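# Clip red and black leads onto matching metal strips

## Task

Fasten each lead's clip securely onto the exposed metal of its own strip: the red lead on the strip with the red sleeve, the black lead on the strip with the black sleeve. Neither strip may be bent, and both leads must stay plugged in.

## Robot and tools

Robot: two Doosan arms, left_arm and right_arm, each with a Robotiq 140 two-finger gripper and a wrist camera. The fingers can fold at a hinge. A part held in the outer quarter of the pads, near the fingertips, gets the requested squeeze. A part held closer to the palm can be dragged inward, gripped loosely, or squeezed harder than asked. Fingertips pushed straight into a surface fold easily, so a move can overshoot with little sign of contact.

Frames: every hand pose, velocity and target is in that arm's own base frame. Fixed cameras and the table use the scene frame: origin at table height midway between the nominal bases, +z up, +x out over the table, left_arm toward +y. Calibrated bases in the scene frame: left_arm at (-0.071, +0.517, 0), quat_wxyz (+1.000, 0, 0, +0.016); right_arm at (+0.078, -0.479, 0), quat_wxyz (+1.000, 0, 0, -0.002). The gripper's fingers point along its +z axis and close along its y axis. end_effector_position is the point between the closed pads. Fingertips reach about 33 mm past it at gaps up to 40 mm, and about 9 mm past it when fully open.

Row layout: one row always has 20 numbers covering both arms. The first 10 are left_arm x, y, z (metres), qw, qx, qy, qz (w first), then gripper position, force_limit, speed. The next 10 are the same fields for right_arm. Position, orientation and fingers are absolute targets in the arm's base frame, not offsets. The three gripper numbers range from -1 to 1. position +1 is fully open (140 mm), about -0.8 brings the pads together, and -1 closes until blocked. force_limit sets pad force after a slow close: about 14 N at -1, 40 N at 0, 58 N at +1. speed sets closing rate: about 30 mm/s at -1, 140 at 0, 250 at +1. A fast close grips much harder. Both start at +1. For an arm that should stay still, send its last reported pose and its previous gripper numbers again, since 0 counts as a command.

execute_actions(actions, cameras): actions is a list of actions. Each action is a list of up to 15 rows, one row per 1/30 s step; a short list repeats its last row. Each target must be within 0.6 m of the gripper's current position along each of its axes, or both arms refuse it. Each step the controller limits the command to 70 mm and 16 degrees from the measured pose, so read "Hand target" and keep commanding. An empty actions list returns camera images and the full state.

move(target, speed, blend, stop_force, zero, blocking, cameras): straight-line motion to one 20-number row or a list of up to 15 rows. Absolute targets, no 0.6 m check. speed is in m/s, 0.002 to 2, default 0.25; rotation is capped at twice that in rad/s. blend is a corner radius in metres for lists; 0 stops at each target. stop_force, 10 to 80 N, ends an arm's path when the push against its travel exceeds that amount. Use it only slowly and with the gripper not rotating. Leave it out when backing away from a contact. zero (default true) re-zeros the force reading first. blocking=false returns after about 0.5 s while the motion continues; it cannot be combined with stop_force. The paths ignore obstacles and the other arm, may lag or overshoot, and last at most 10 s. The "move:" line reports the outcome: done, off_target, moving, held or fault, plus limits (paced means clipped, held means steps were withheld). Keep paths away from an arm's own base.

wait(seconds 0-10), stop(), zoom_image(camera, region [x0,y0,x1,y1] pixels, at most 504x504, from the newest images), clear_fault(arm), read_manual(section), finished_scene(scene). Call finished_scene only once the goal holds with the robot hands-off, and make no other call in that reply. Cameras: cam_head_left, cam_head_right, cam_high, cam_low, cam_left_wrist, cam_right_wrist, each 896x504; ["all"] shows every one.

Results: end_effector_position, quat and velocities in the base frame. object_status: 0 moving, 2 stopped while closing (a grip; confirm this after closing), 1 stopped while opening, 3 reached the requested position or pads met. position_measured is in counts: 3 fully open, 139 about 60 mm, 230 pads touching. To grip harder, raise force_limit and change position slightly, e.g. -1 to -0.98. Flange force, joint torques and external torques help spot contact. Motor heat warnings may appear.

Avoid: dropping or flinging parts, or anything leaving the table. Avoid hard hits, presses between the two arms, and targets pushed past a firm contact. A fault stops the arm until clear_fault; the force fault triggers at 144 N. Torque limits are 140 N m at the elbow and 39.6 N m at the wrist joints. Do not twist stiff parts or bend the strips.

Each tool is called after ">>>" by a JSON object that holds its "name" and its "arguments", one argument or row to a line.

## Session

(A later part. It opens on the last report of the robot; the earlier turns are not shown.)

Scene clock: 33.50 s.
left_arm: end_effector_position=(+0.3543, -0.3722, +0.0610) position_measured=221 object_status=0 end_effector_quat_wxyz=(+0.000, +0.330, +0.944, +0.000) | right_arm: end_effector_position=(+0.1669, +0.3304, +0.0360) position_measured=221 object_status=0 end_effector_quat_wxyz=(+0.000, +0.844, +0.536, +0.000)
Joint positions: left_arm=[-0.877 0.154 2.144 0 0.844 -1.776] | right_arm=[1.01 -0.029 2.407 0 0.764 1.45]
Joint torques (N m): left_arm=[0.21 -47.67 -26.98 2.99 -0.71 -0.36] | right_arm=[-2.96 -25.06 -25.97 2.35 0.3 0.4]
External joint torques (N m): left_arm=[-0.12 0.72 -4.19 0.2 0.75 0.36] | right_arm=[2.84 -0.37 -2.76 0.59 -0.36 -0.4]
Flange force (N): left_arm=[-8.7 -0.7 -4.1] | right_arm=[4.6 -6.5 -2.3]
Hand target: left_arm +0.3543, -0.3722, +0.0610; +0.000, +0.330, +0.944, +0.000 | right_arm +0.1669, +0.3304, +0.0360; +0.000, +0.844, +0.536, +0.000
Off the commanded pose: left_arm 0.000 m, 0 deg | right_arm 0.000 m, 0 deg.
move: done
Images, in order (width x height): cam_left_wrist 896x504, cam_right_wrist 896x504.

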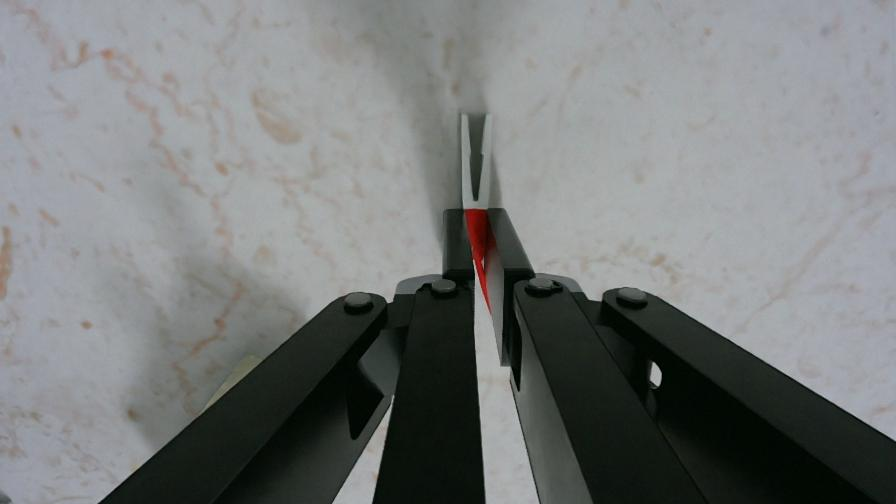

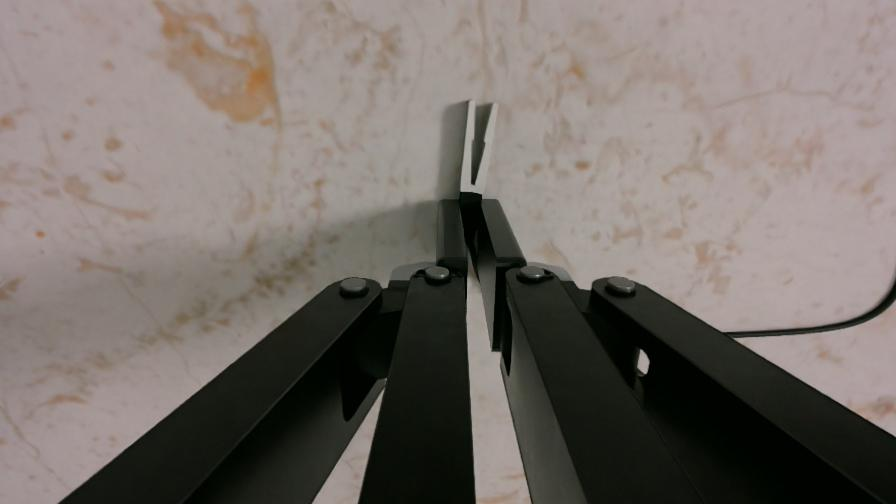

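>>> {"name": "move", "arguments": {
  "target": [
    [0.3543,-0.3722,0.13,0,0.3297,0.9441,0,-1,0,-1,0.1669,0.3304,0.10,0,0.8443,0.5358,0,-1,0,-1],
    [0.34,-0.385,0.195,0,-0.3190,0.9478,0,-1,0,-1,0.21,0.345,0.15,0,0.7071,0.7071,0,-1,0,-1],
    [0.3235,-0.4073,0.195,0,-0.8339,0.5519,0,-1,0,-1,0.25,0.36,0.17,0,0.5373,0.8434,0,-1,0,-1]
  ],
  "speed": 0.25,
  "blend": [0.02,0.02,0],
  "cameras": ["all"]
}}

Scene clock: 43.23 s.
left_arm: end_effector_position=(+0.3235, -0.4073, +0.1950) position_measured=221 object_status=2 end_effector_quat_wxyz=(+0.000, +0.834, -0.552, +0.000) | right_arm: end_effector_position=(+0.2500, +0.3600, +0.1700) position_measured=221 object_status=2 end_effector_quat_wxyz=(+0.000, +0.537, +0.843, +0.000)
Joint positions: left_arm=[-0.966 0.026 1.998 0 1.118 -4.509] | right_arm=[0.885 -0.087 2.157 0 1.072 0.449]
Joint torques (N m): left_arm=[0.96 -46.66 -36.84 4.14 -0.12 -0.08] | right_arm=[-2.02 -29.42 -36.1 3.89 0.38 0.39]
External joint torques (N m): left_arm=[-0.75 6.21 -0.75 -0.31 0.07 0.08] | right_arm=[1.98 2.13 -0.3 -0.11 -0.42 -0.39]
Flange force (N): left_arm=[11.0 -1.7 3.8] | right_arm=[5.4 2.0 2.5]
Hand target: left_arm +0.3235, -0.4073, +0.1950; +0.000, +0.834, -0.552, +0.000 | right_arm +0.2500, +0.3600, +0.1700; +0.000, +0.537, +0.843, +0.000
Off the commanded pose: left_arm 0.000 m, 0 deg | right_arm 0.000 m, 0 deg.
move: done

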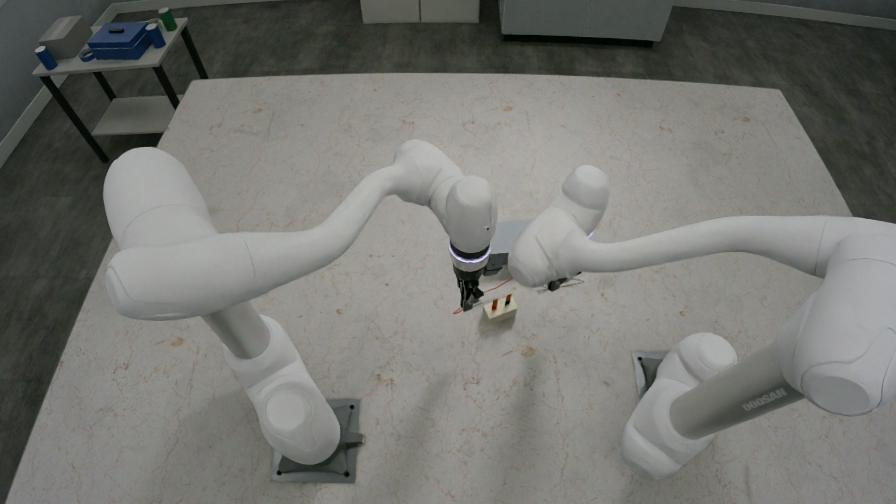

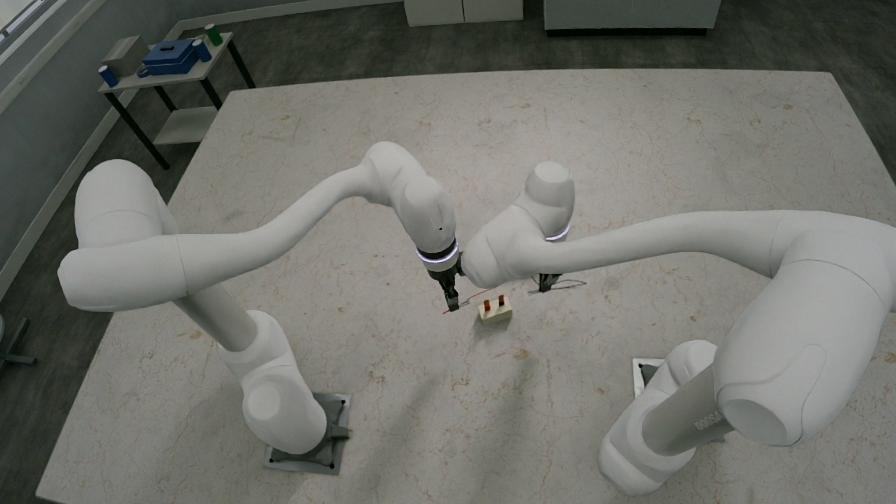

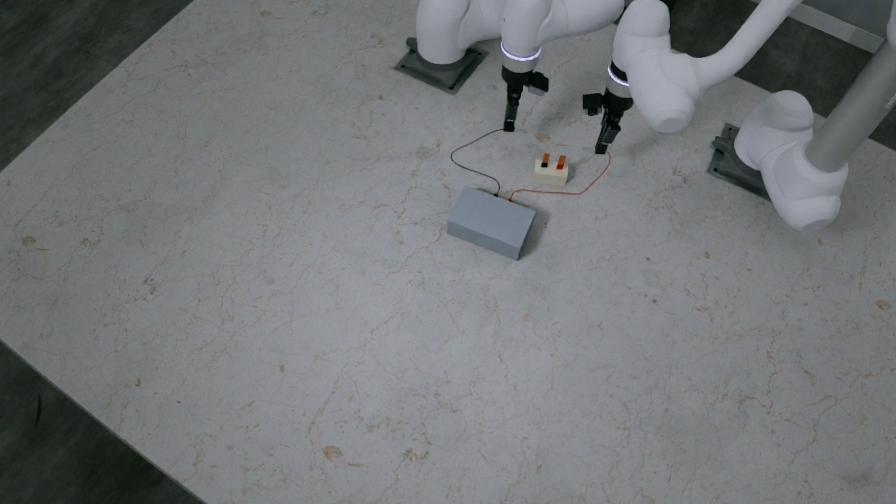

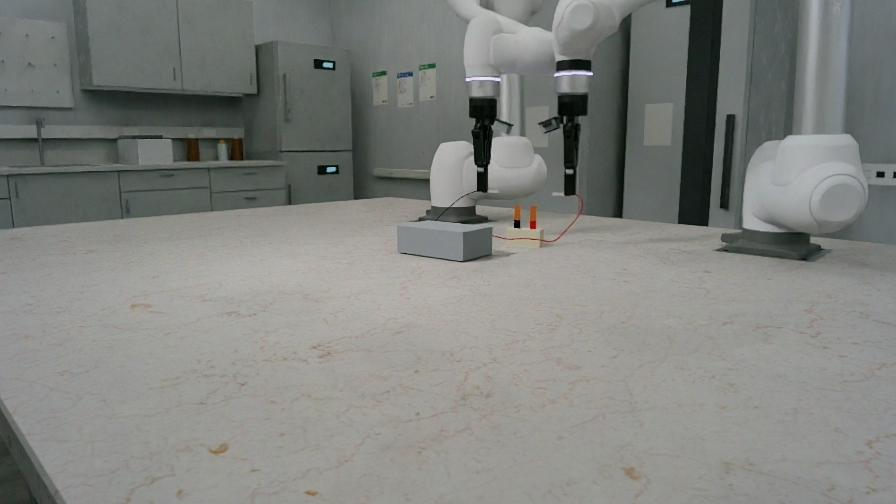

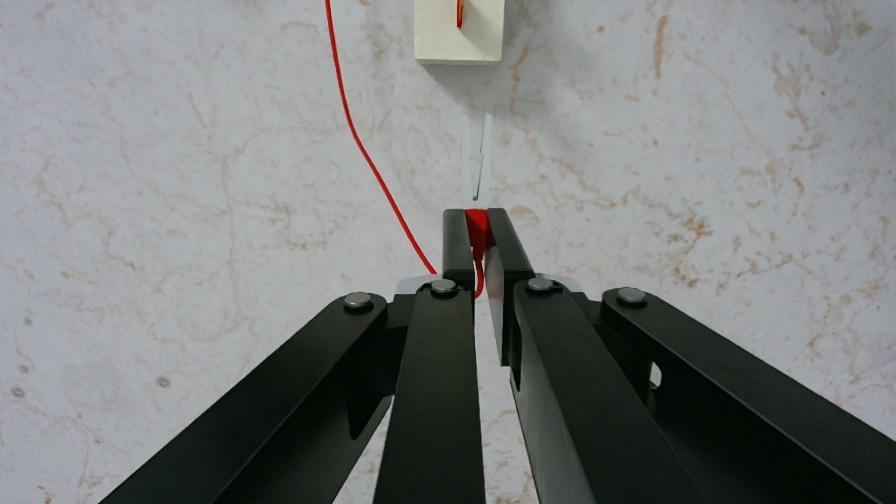

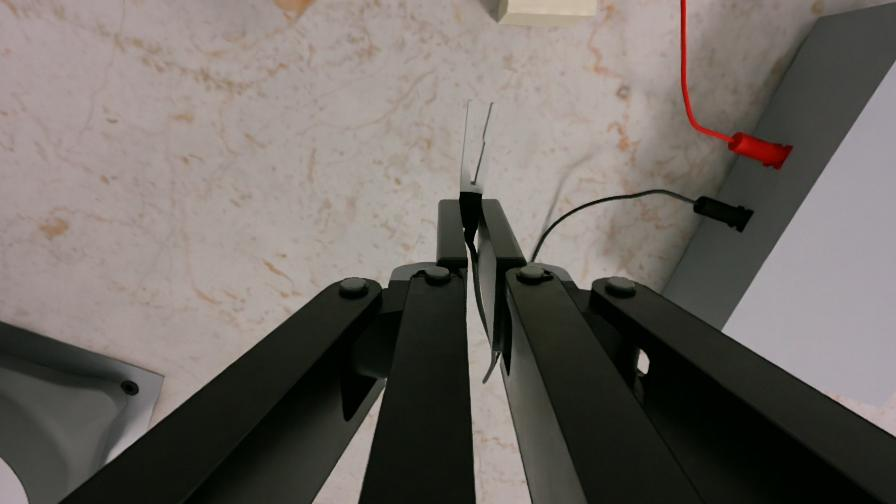

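>>> {"name": "zoom_image", "arguments": {
  "camera": "cam_left_wrist",
  "region": [380, 0, 580, 200]
}}

>>> {"name": "zoom_image", "arguments": {
  "camera": "cam_low",
  "region": [460, 170, 600, 260]
}}

>>> {"name": "zoom_image", "arguments": {
  "camera": "cam_right_wrist",
  "region": [400, 0, 620, 200]
}}

Scaled by 2.520 from the camera's 896x504 image, which has a finer 1280x720 frame.

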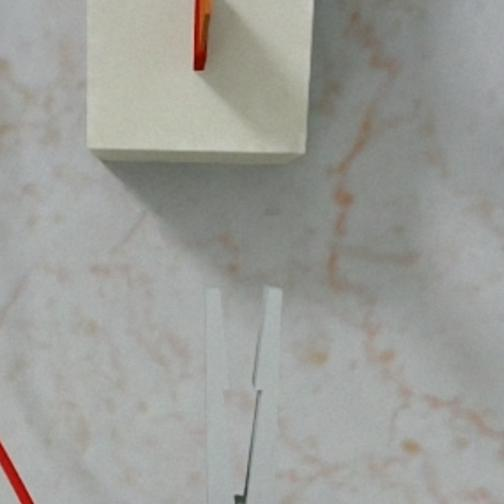

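Scaled by 3.600 from the camera's 896x504 image, which has a finer 1280x720 frame.

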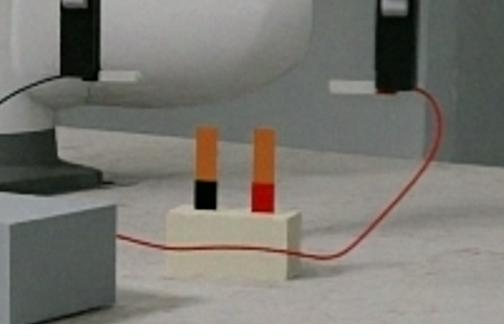

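Scaled by 2.291 from the camera's 896x504 image, which has a finer 1280x720 frame.

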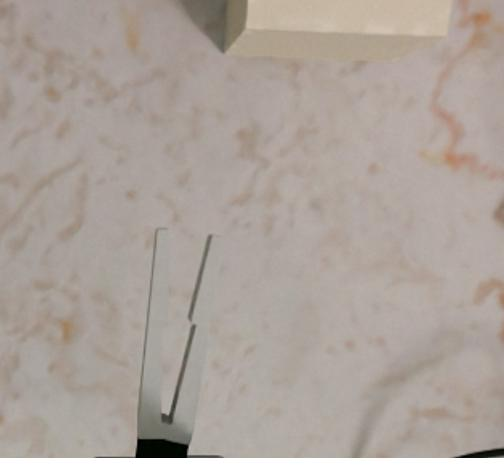

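>>> {"name": "move", "arguments": {
  "target": [0.3363,-0.4280,0.140,0,0.8339,-0.5519,0,-1,0,-1,0.25,0.36,0.17,0,0.5373,0.8434,0,-1,0,-1],
  "speed": 0.12,
  "cameras": ["cam_left_wrist","cam_low","cam_high","cam_head_left","cam_head_right"]
}}

>>> {"name": "zoom_image", "arguments": {
  "camera": "cam_left_wrist",
  "region": [380, 0, 580, 200]
}}

>>> {"name": "zoom_image", "arguments": {
  "camera": "cam_low",
  "region": [460, 170, 600, 260]
}}

>>> {"name": "zoom_image", "arguments": {
  "camera": "cam_high",
  "region": [500, 110, 640, 210]
}}

Scene clock: 47.60 s.
left_arm: end_effector_position=(+0.3363, -0.4280, +0.1401) position_measured=221 object_status=2 end_effector_quat_wxyz=(+0.000, +0.834, -0.552, +0.000) | right_arm: end_effector_position=(+0.2500, +0.3600, +0.1700) position_measured=221 object_status=2 end_effector_quat_wxyz=(+0.000, +0.537, +0.843, +0.000)
Joint positions: left_arm=[-0.968 0.112 2.017 0 1.013 -4.511] | right_arm=[0.885 -0.087 2.157 0 1.072 0.449]
Joint torques (N m): left_arm=[0.89 -52.41 -35.01 3.82 -0.56 -0.32] | right_arm=[-1.68 -29.12 -36.06 3.88 0.38 0.3]
External joint torques (N m): left_arm=[-0.73 5.28 -0.46 -0.21 0.51 0.32] | right_arm=[1.57 1.85 -0.33 -0.12 -0.42 -0.3]
Flange force (N): left_arm=[8.8 -1.6 3.5] | right_arm=[4.5 2.0 2.2]
Hand target: left_arm +0.3363, -0.4280, +0.1400; +0.000, +0.834, -0.552, +0.000 | right_arm +0.2500, +0.3600, +0.1700; +0.000, +0.537, +0.843, +0.000
Off the commanded pose: left_arm 0.000 m, 0 deg | right_arm 0.000 m, 0 deg.
move: done
Images, in order (width x height): cam_head_left 896x504, cam_head_right 896x504, cam_high 896x504, cam_low 896x504, cam_left_wrist 896x504.

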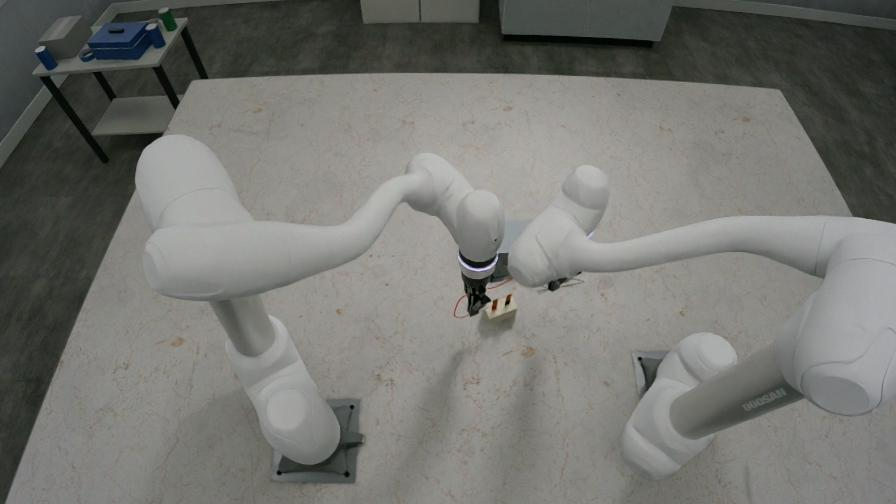

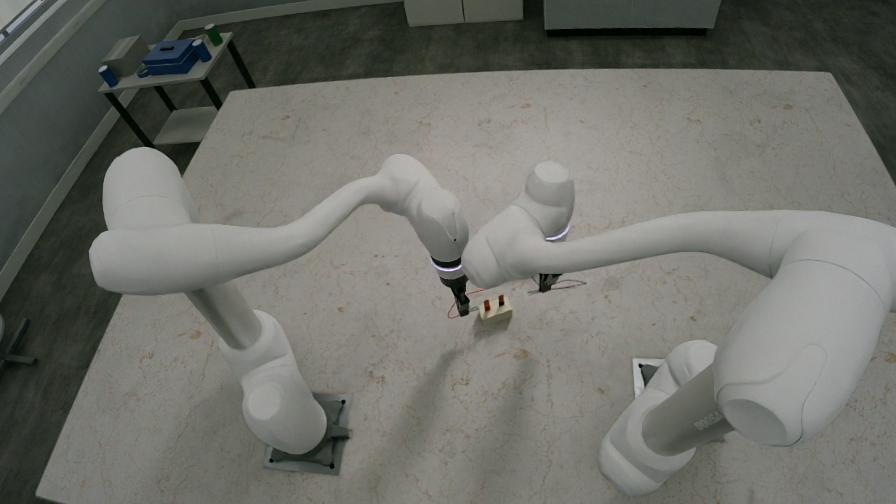

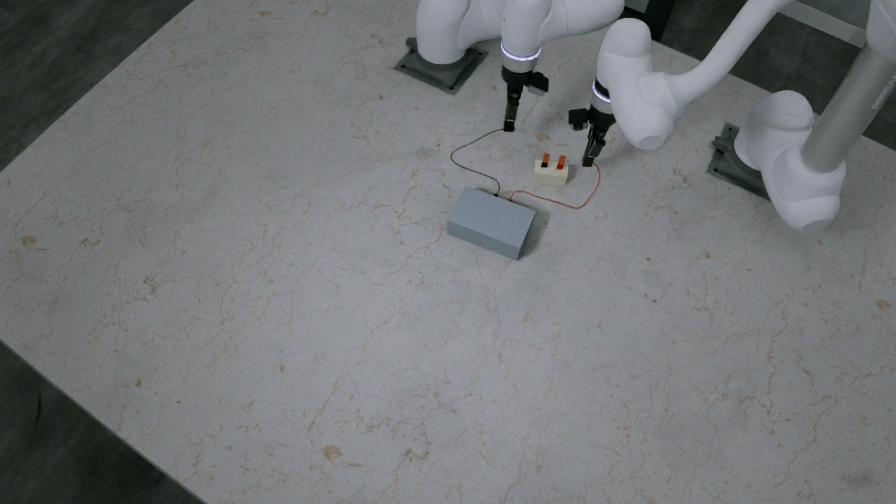

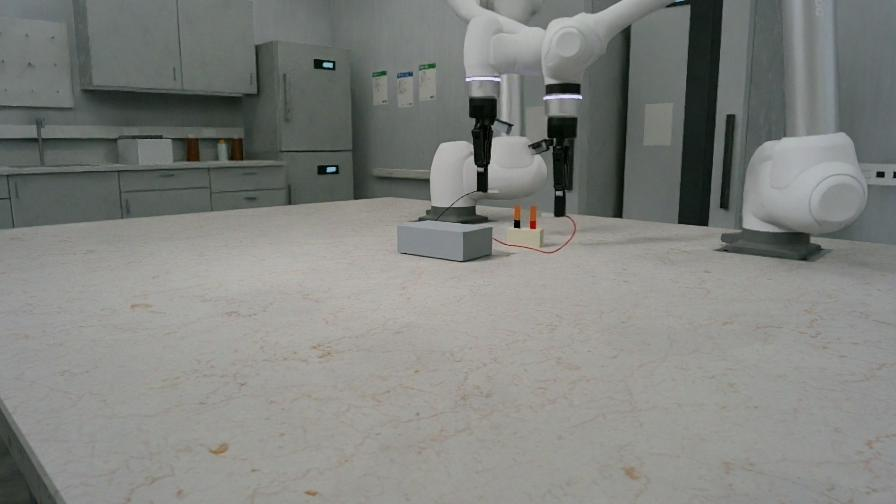

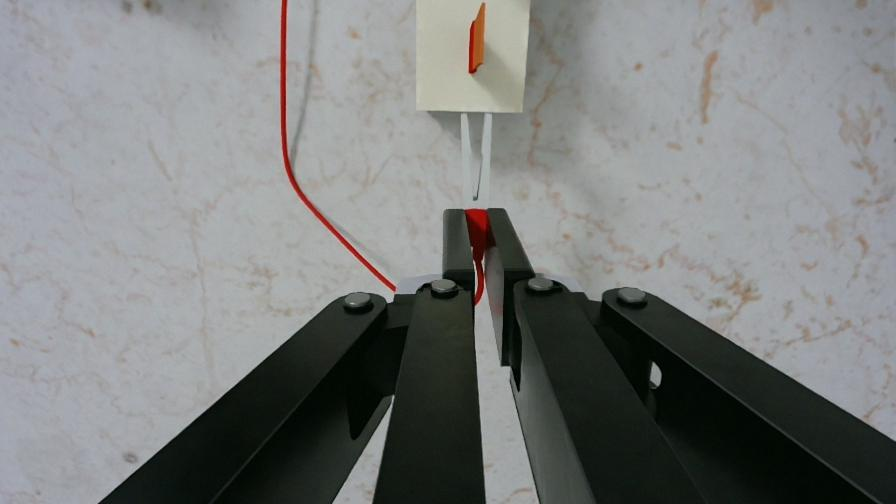

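Scaled by 2.520 from the camera's 896x504 image, which has a finer 1280x720 frame.

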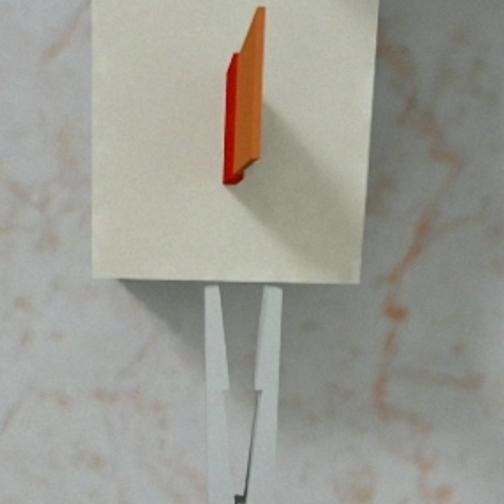

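Scaled by 3.600 from the camera's 896x504 image, which has a finer 1280x720 frame.

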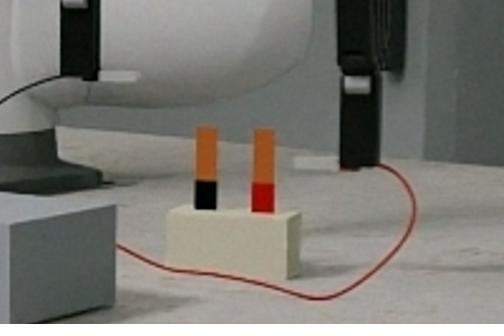

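Scaled by 3.600 from the camera's 896x504 image, which has a finer 1280x720 frame.

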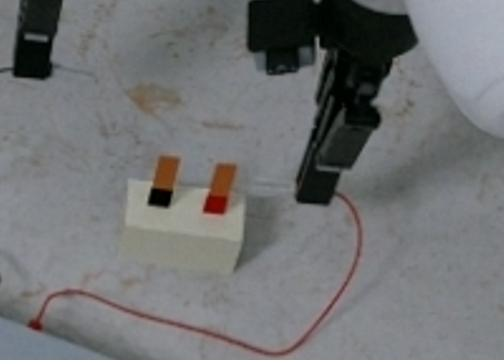

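>>> {"name": "move", "arguments": {
  "target": [0.3410,-0.4391,0.145,0,0.8290,-0.5592,0,-1,0,-1,0.22,0.32,0.17,0,0.5373,0.8434,0,-1,0,-1],
  "speed": 0.1,
  "cameras": ["cam_left_wrist","cam_low"]
}}

>>> {"name": "zoom_image", "arguments": {
  "camera": "cam_left_wrist",
  "region": [410, 30, 540, 160]
}}

>>> {"name": "zoom_image", "arguments": {
  "camera": "cam_low",
  "region": [500, 190, 580, 260]
}}

Scene clock: 51.00 s.
left_arm: end_effector_position=(+0.3410, -0.4391, +0.1450) position_measured=221 object_status=2 end_effector_quat_wxyz=(+0.000, +0.829, -0.559, +0.000) | right_arm: end_effector_position=(+0.2200, +0.3200, +0.1700) position_measured=221 object_status=2 end_effector_quat_wxyz=(+0.000, +0.537, +0.843, +0.000)
Joint positions: left_arm=[-0.973 0.125 1.992 0 1.025 -4.498] | right_arm=[0.88 -0.175 2.23 0 1.086 0.443]
Joint torques (N m): left_arm=[1.4 -54.88 -34.92 3.86 -0.03 -0.42] | right_arm=[-1.97 -19.89 -35.38 3.92 0.4 0.29]
External joint torques (N m): left_arm=[-1.22 6.32 -0.76 -0.22 -0.02 0.42] | right_arm=[1.8 1.44 -1.32 -0.12 -0.45 -0.29]
Flange force (N): left_arm=[10.8 -1.6 5.1] | right_arm=[5.9 2.3 0.7]
Hand target: left_arm +0.3410, -0.4391, +0.1450; +0.000, +0.829, -0.559, +0.000 | right_arm +0.2200, +0.3200, +0.1700; +0.000, +0.537, +0.843, +0.000
Off the commanded pose: left_arm 0.000 m, 0 deg | right_arm 0.000 m, 0 deg.
move: done
Images, in order (width x height): cam_low 896x504, cam_left_wrist 896x504.

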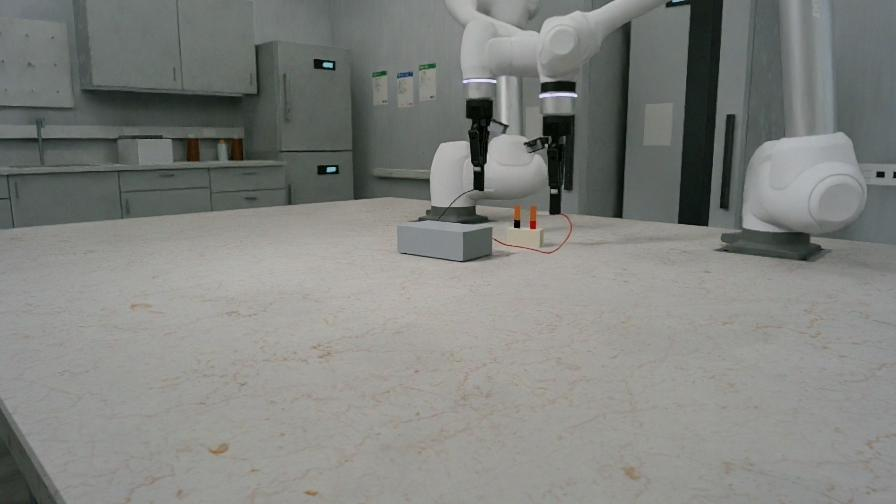

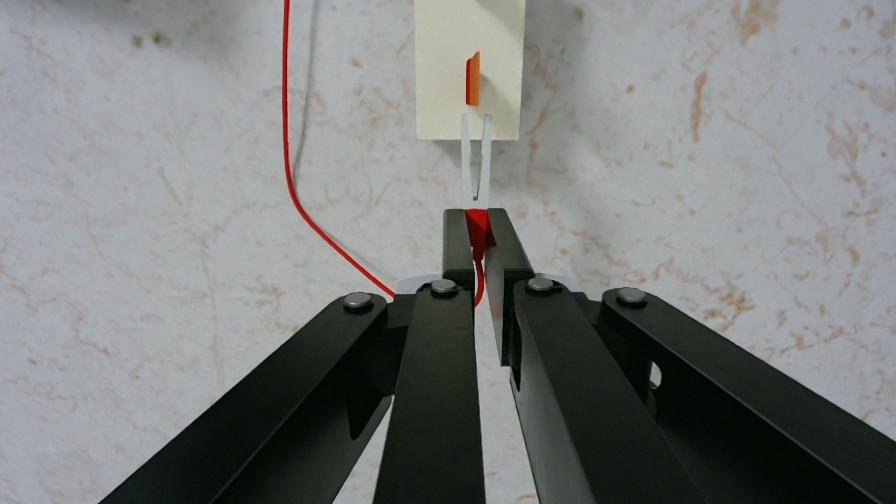

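Scaled by 3.877 from the camera's 896x504 image, which has a finer 1280x720 frame.

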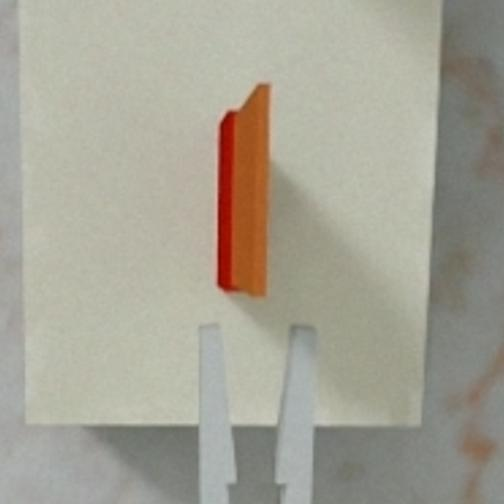

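Scaled by 6.300 from the camera's 896x504 image, which has a finer 1280x720 frame.

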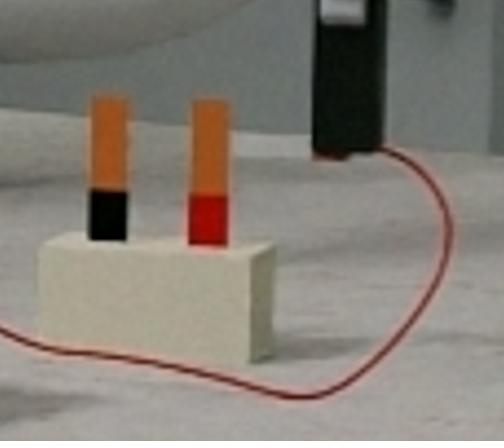

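>>> {"name": "move", "arguments": {
  "target": [0.3473,-0.4555,0.144,0,0.8290,-0.5592,0,-1,0,-1,0.22,0.32,0.17,0,0.5373,0.8434,0,-1,0,-1],
  "speed": 0.04,
  "cameras": ["cam_left_wrist","cam_low"]
}}

>>> {"name": "zoom_image", "arguments": {
  "camera": "cam_left_wrist",
  "region": [410, 70, 540, 200]
}}

>>> {"name": "zoom_image", "arguments": {
  "camera": "cam_low",
  "region": [500, 190, 580, 260]
}}

Scene clock: 52.87 s.
left_arm: end_effector_position=(+0.3473, -0.4554, +0.1440) position_measured=221 object_status=2 end_effector_quat_wxyz=(+0.000, +0.829, -0.559, +0.000) | right_arm: end_effector_position=(+0.2200, +0.3200, +0.1700) position_measured=221 object_status=2 end_effector_quat_wxyz=(+0.000, +0.537, +0.843, +0.000)
Joint positions: left_arm=[-0.98 0.151 1.963 0 1.028 -4.505] | right_arm=[0.88 -0.175 2.23 0 1.086 0.443]
Joint torques (N m): left_arm=[0.82 -57.5 -34.49 4 -0.06 -0.45] | right_arm=[-2.06 -20.45 -36.21 3.84 0.39 0.34]
External joint torques (N m): left_arm=[-0.75 6.24 -1.24 -0.36 0.01 0.45] | right_arm=[1.97 1.86 -0.46 -0.05 -0.43 -0.34]
Flange force (N): left_arm=[11.3 -2.5 4.4] | right_arm=[5.9 1.8 2.1]
Hand target: left_arm +0.3473, -0.4555, +0.1440; +0.000, +0.829, -0.559, +0.000 | right_arm +0.2200, +0.3200, +0.1700; +0.000, +0.537, +0.843, +0.000
Off the commanded pose: left_arm 0.000 m, 0 deg | right_arm 0.000 m, 0 deg.
move: done
Images, in order (width x height): cam_low 896x504, cam_left_wrist 896x504.

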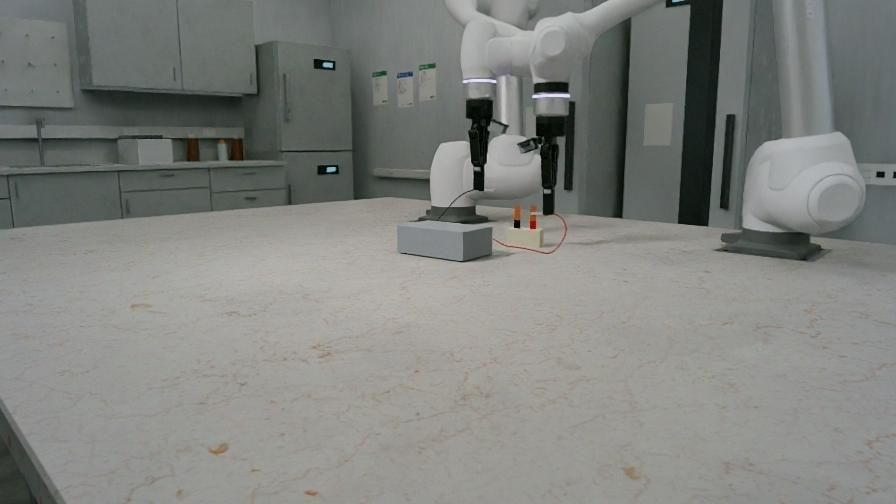

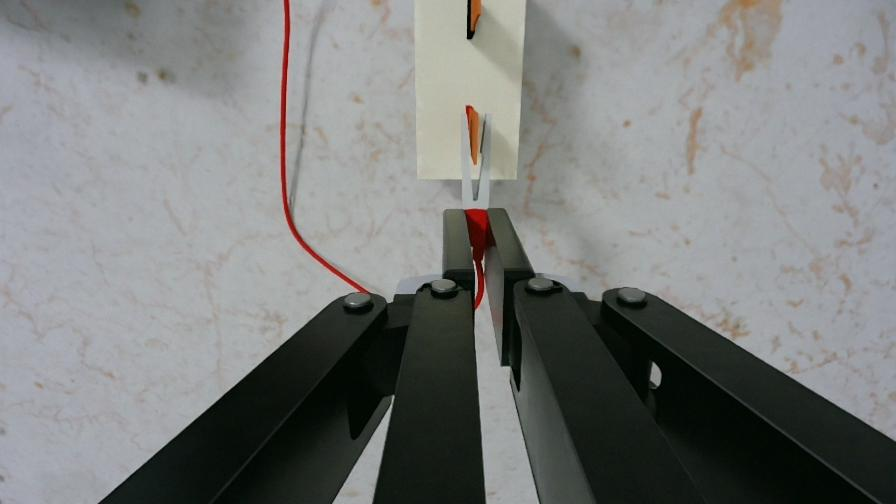

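Scaled by 3.877 from the camera's 896x504 image, which has a finer 1280x720 frame.

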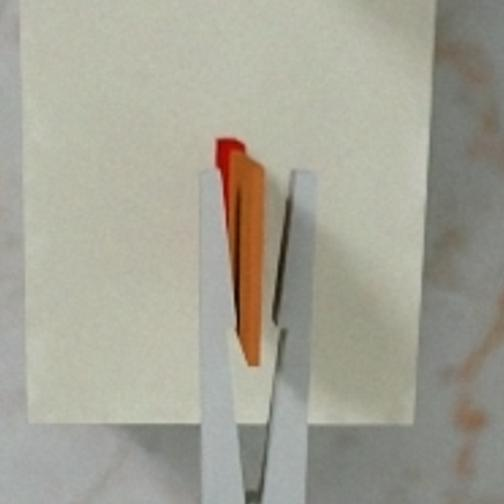

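Scaled by 6.300 from the camera's 896x504 image, which has a finer 1280x720 frame.

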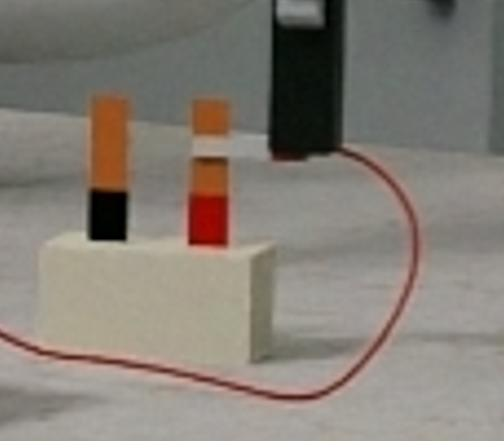

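>>> {"name": "move", "arguments": {
  "target": [
    [0.3473,-0.4555,0.144,0,0.8290,-0.5592,0,-0.42,0,-1,0.22,0.32,0.17,0,0.5373,0.8434,0,-1,0,-1],
    [0.3473,-0.4555,0.21,0,0.8290,-0.5592,0,-0.42,0,-1,0.22,0.32,0.17,0,0.5373,0.8434,0,-1,0,-1]
  ],
  "speed": 0.15,
  "cameras": ["cam_left_wrist","cam_low"]
}}

>>> {"name": "zoom_image", "arguments": {
  "camera": "cam_low",
  "region": [500, 190, 580, 260]
}}

>>> {"name": "zoom_image", "arguments": {
  "camera": "cam_left_wrist",
  "region": [380, 30, 580, 230]
}}

Scene clock: 57.03 s.
left_arm: end_effector_position=(+0.3473, -0.4555, +0.2100) position_measured=182 object_status=3 end_effector_quat_wxyz=(+0.000, +0.829, -0.559, +0.000) | right_arm: end_effector_position=(+0.2200, +0.3200, +0.1700) position_measured=221 object_status=2 end_effector_quat_wxyz=(+0.000, +0.537, +0.843, +0.000)
Joint positions: left_arm=[-0.98 0.098 1.891 0 1.153 -4.505] | right_arm=[0.88 -0.175 2.23 0 1.086 0.443]
Joint torques (N m): left_arm=[1.17 -54.45 -36.51 4.04 0.13 -0.35] | right_arm=[-1.93 -20.16 -36.21 3.94 0.44 0.37]
External joint torques (N m): left_arm=[-1.04 6.19 -1.63 -0.15 -0.18 0.35] | right_arm=[1.87 1.52 -0.45 -0.15 -0.48 -0.37]
Flange force (N): left_arm=[12.3 -2.1 2.7] | right_arm=[5.3 1.4 1.9]
Hand target: left_arm +0.3473, -0.4555, +0.2100; +0.000, +0.829, -0.559, +0.000 | right_arm +0.2200, +0.3200, +0.1700; +0.000, +0.537, +0.843, +0.000
Off the commanded pose: left_arm 0.000 m, 0 deg | right_arm 0.000 m, 0 deg.
move: done
Images, in order (width x height): cam_low 896x504, cam_left_wrist 896x504.

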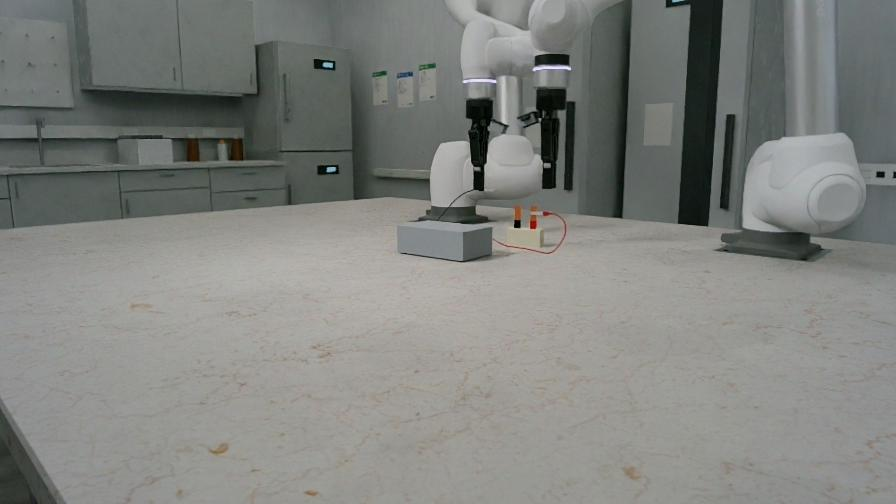

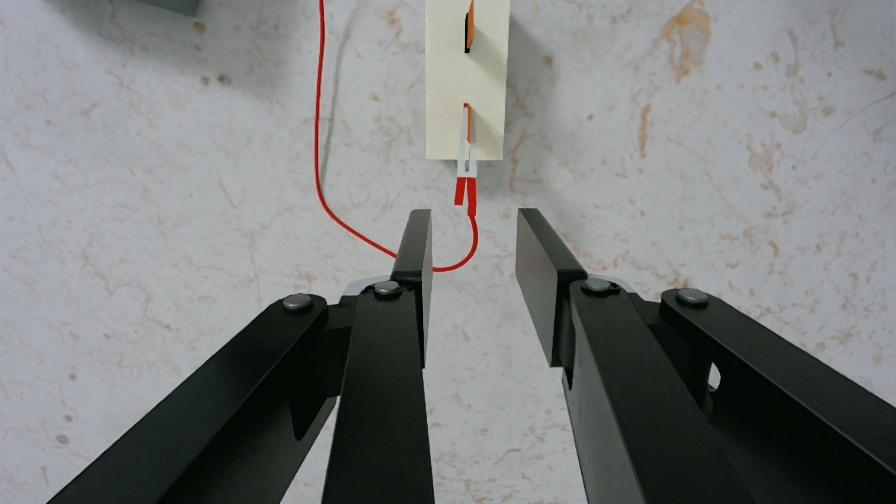

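Scaled by 6.300 from the camera's 896x504 image, which has a finer 1280x720 frame.

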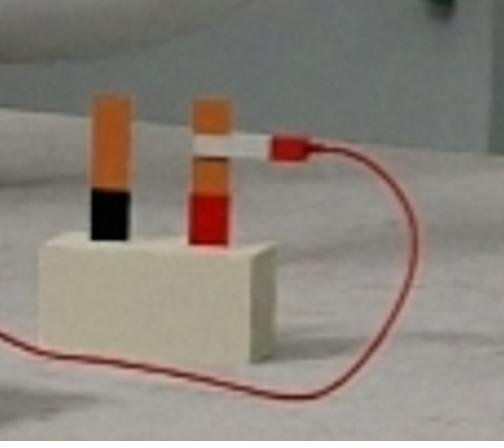

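Scaled by 2.520 from the camera's 896x504 image, which has a finer 1280x720 frame.

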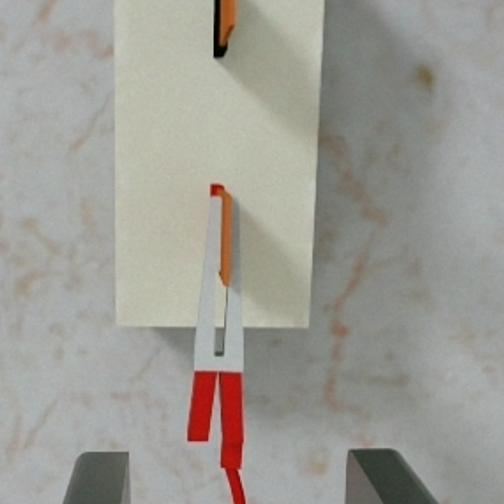

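>>> {"name": "move", "arguments": {
  "target": [0.30,-0.34,0.25,0,0.8290,-0.5592,0,-0.42,0,-1,0.2763,0.4107,0.135,0,0.5038,0.8638,0,-1,0,-1],
  "speed": 0.2,
  "cameras": ["cam_right_wrist","cam_low"]
}}

>>> {"name": "zoom_image", "arguments": {
  "camera": "cam_right_wrist",
  "region": [380, 0, 580, 200]
}}

>>> {"name": "zoom_image", "arguments": {
  "camera": "cam_low",
  "region": [470, 180, 570, 260]
}}

Scene clock: 59.50 s.
left_arm: end_effector_position=(+0.3000, -0.3400, +0.2500) position_measured=182 object_status=3 end_effector_quat_wxyz=(+0.000, +0.829, -0.559, +0.000) | right_arm: end_effector_position=(+0.2763, +0.4107, +0.1350) position_measured=221 object_status=2 end_effector_quat_wxyz=(+0.000, +0.504, +0.864, +0.000)
Joint positions: left_arm=[-0.924 -0.122 2.03 0 1.233 -4.45] | right_arm=[0.909 0.04 2.107 0 0.995 0.394]
Joint torques (N m): left_arm=[0.49 -32.34 -39.01 4.22 -0.28 -0.4] | right_arm=[-2.23 -40.36 -34.38 3.69 0.42 0.39]
External joint torques (N m): left_arm=[-0.51 5.55 -0.41 -0.21 0.22 0.4] | right_arm=[2.15 1.7 -0.38 -0.08 -0.45 -0.39]
Flange force (N): left_arm=[9.5 -3.1 2.3] | right_arm=[4.7 1.6 2.3]
Hand target: left_arm +0.3000, -0.3400, +0.2500; +0.000, +0.829, -0.559, +0.000 | right_arm +0.2763, +0.4107, +0.1350; +0.000, +0.504, +0.864, +0.000
Off the commanded pose: left_arm 0.000 m, 0 deg | right_arm 0.000 m, 0 deg.
move: done
Images, in order (width x height): cam_low 896x504, cam_right_wrist 896x504.

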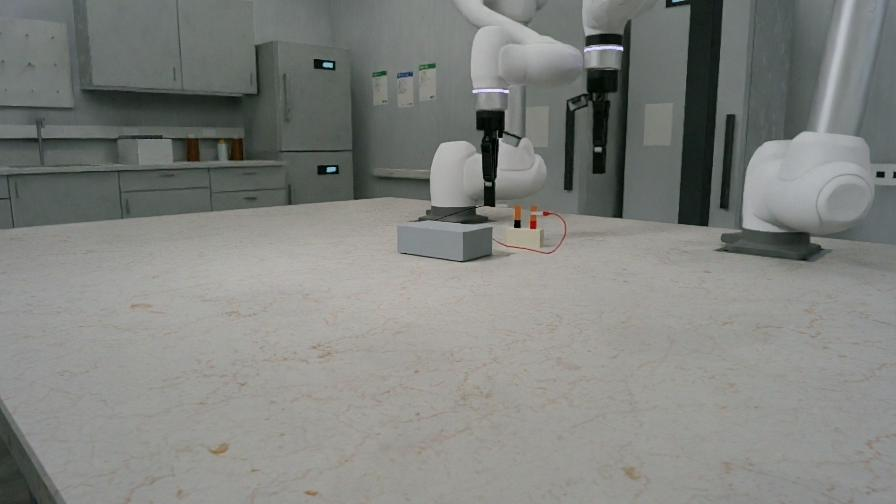

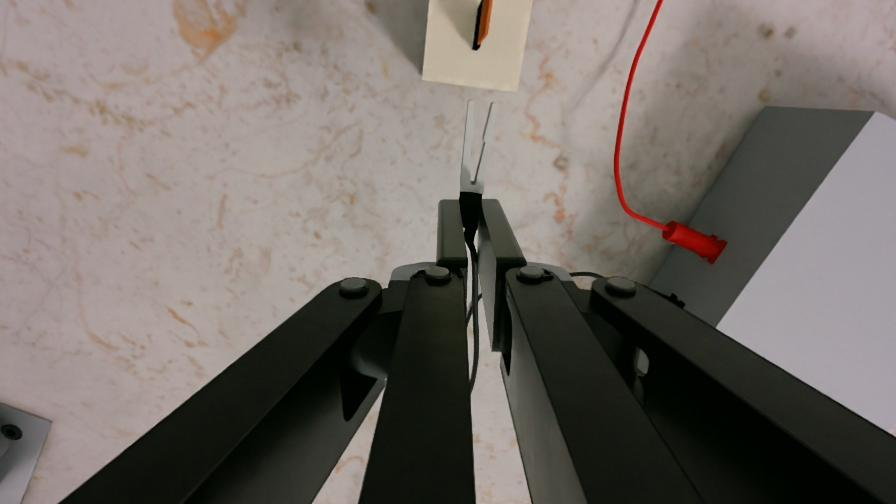

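Scaled by 2.520 from the camera's 896x504 image, which has a finer 1280x720 frame.

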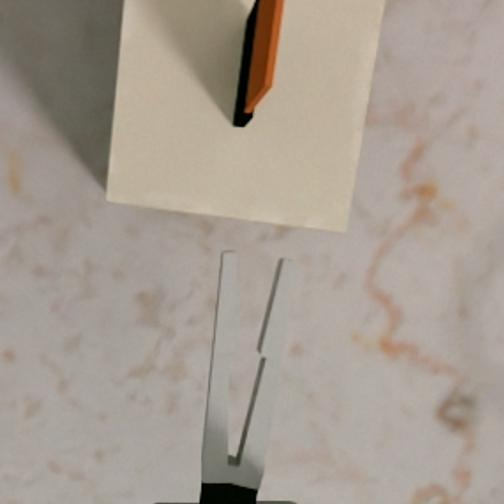

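Scaled by 5.040 from the camera's 896x504 image, which has a finer 1280x720 frame.

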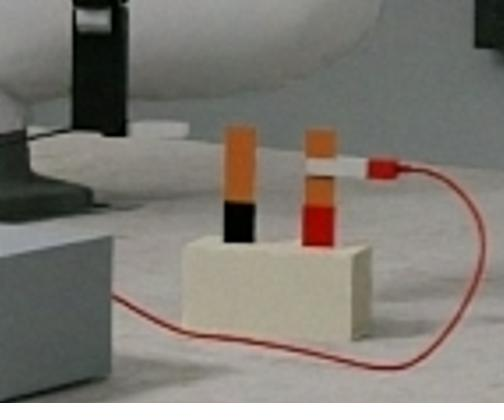

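>>> {"name": "move", "arguments": {
  "target": [0.30,-0.34,0.25,0,0.8290,-0.5592,0,-0.42,0,-1,0.2674,0.4258,0.118,0,0.5150,0.8572,0,-1,0,-1],
  "speed": 0.1,
  "cameras": ["cam_right_wrist","cam_low"]
}}

>>> {"name": "zoom_image", "arguments": {
  "camera": "cam_right_wrist",
  "region": [410, 20, 540, 150]
}}

>>> {"name": "zoom_image", "arguments": {
  "camera": "cam_low",
  "region": [480, 190, 560, 260]
}}

Scene clock: 61.50 s.
left_arm: end_effector_position=(+0.3000, -0.3400, +0.2500) position_measured=182 object_status=3 end_effector_quat_wxyz=(+0.000, +0.829, -0.559, +0.000) | right_arm: end_effector_position=(+0.2674, +0.4258, +0.1180) position_measured=221 object_status=2 end_effector_quat_wxyz=(+0.000, +0.515, +0.857, +0.000)
Joint positions: left_arm=[-0.924 -0.122 2.031 0 1.233 -4.449] | right_arm=[0.941 0.07 2.111 0 0.96 0.452]
Joint torques (N m): left_arm=[0.84 -32.61 -38.85 4.34 -0.09 -0.37] | right_arm=[-1.8 -43.84 -33.55 3.62 0.53 0.31]
External joint torques (N m): left_arm=[-0.8 5.63 -0.56 -0.33 0.04 0.37] | right_arm=[1.6 2.94 -0.47 -0.1 -0.56 -0.31]
Flange force (N): left_arm=[10.0 -2.5 2.5] | right_arm=[4.9 3.4 3.9]
Hand target: left_arm +0.3000, -0.3400, +0.2500; +0.000, +0.829, -0.559, +0.000 | right_arm +0.2674, +0.4258, +0.1180; +0.000, +0.515, +0.857, +0.000
Off the commanded pose: left_arm 0.000 m, 0 deg | right_arm 0.000 m, 0 deg.
move: done
Images, in order (width x height): cam_low 896x504, cam_right_wrist 896x504.

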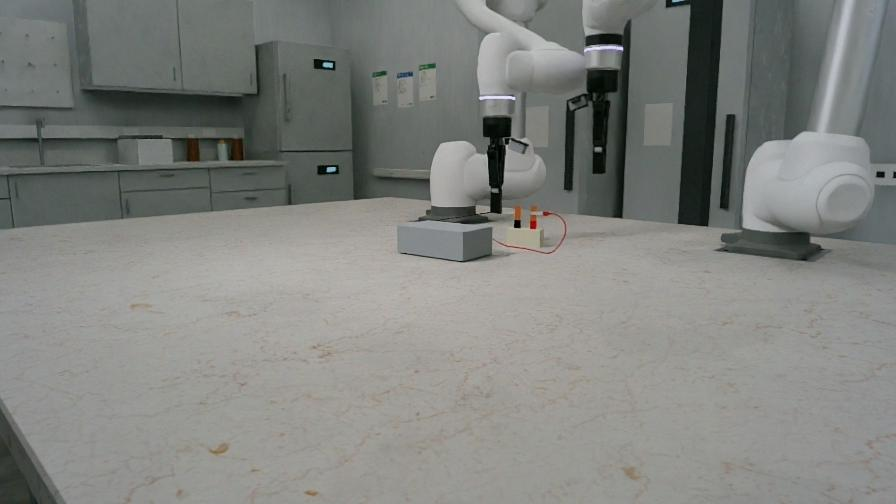

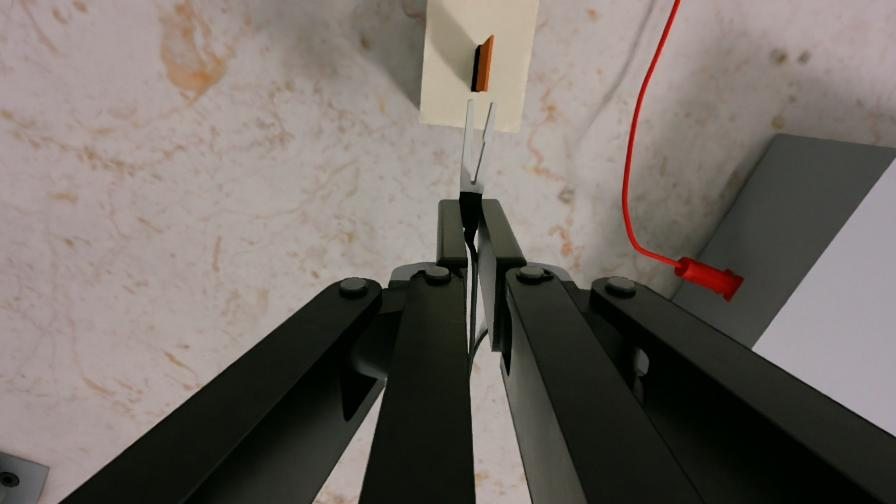

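Scaled by 3.877 from the camera's 896x504 image, which has a finer 1280x720 frame.

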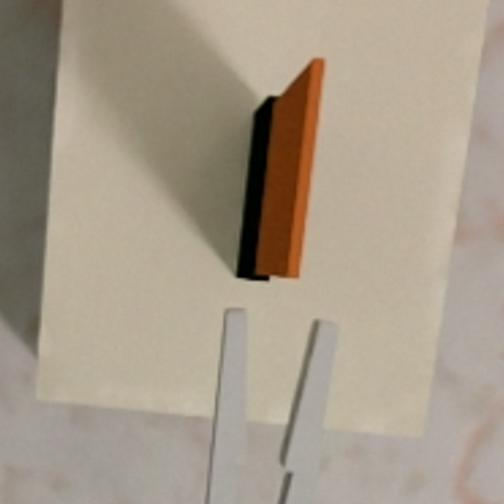

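Scaled by 6.300 from the camera's 896x504 image, which has a finer 1280x720 frame.

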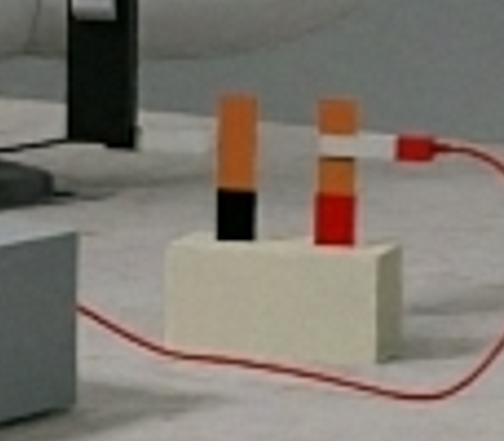

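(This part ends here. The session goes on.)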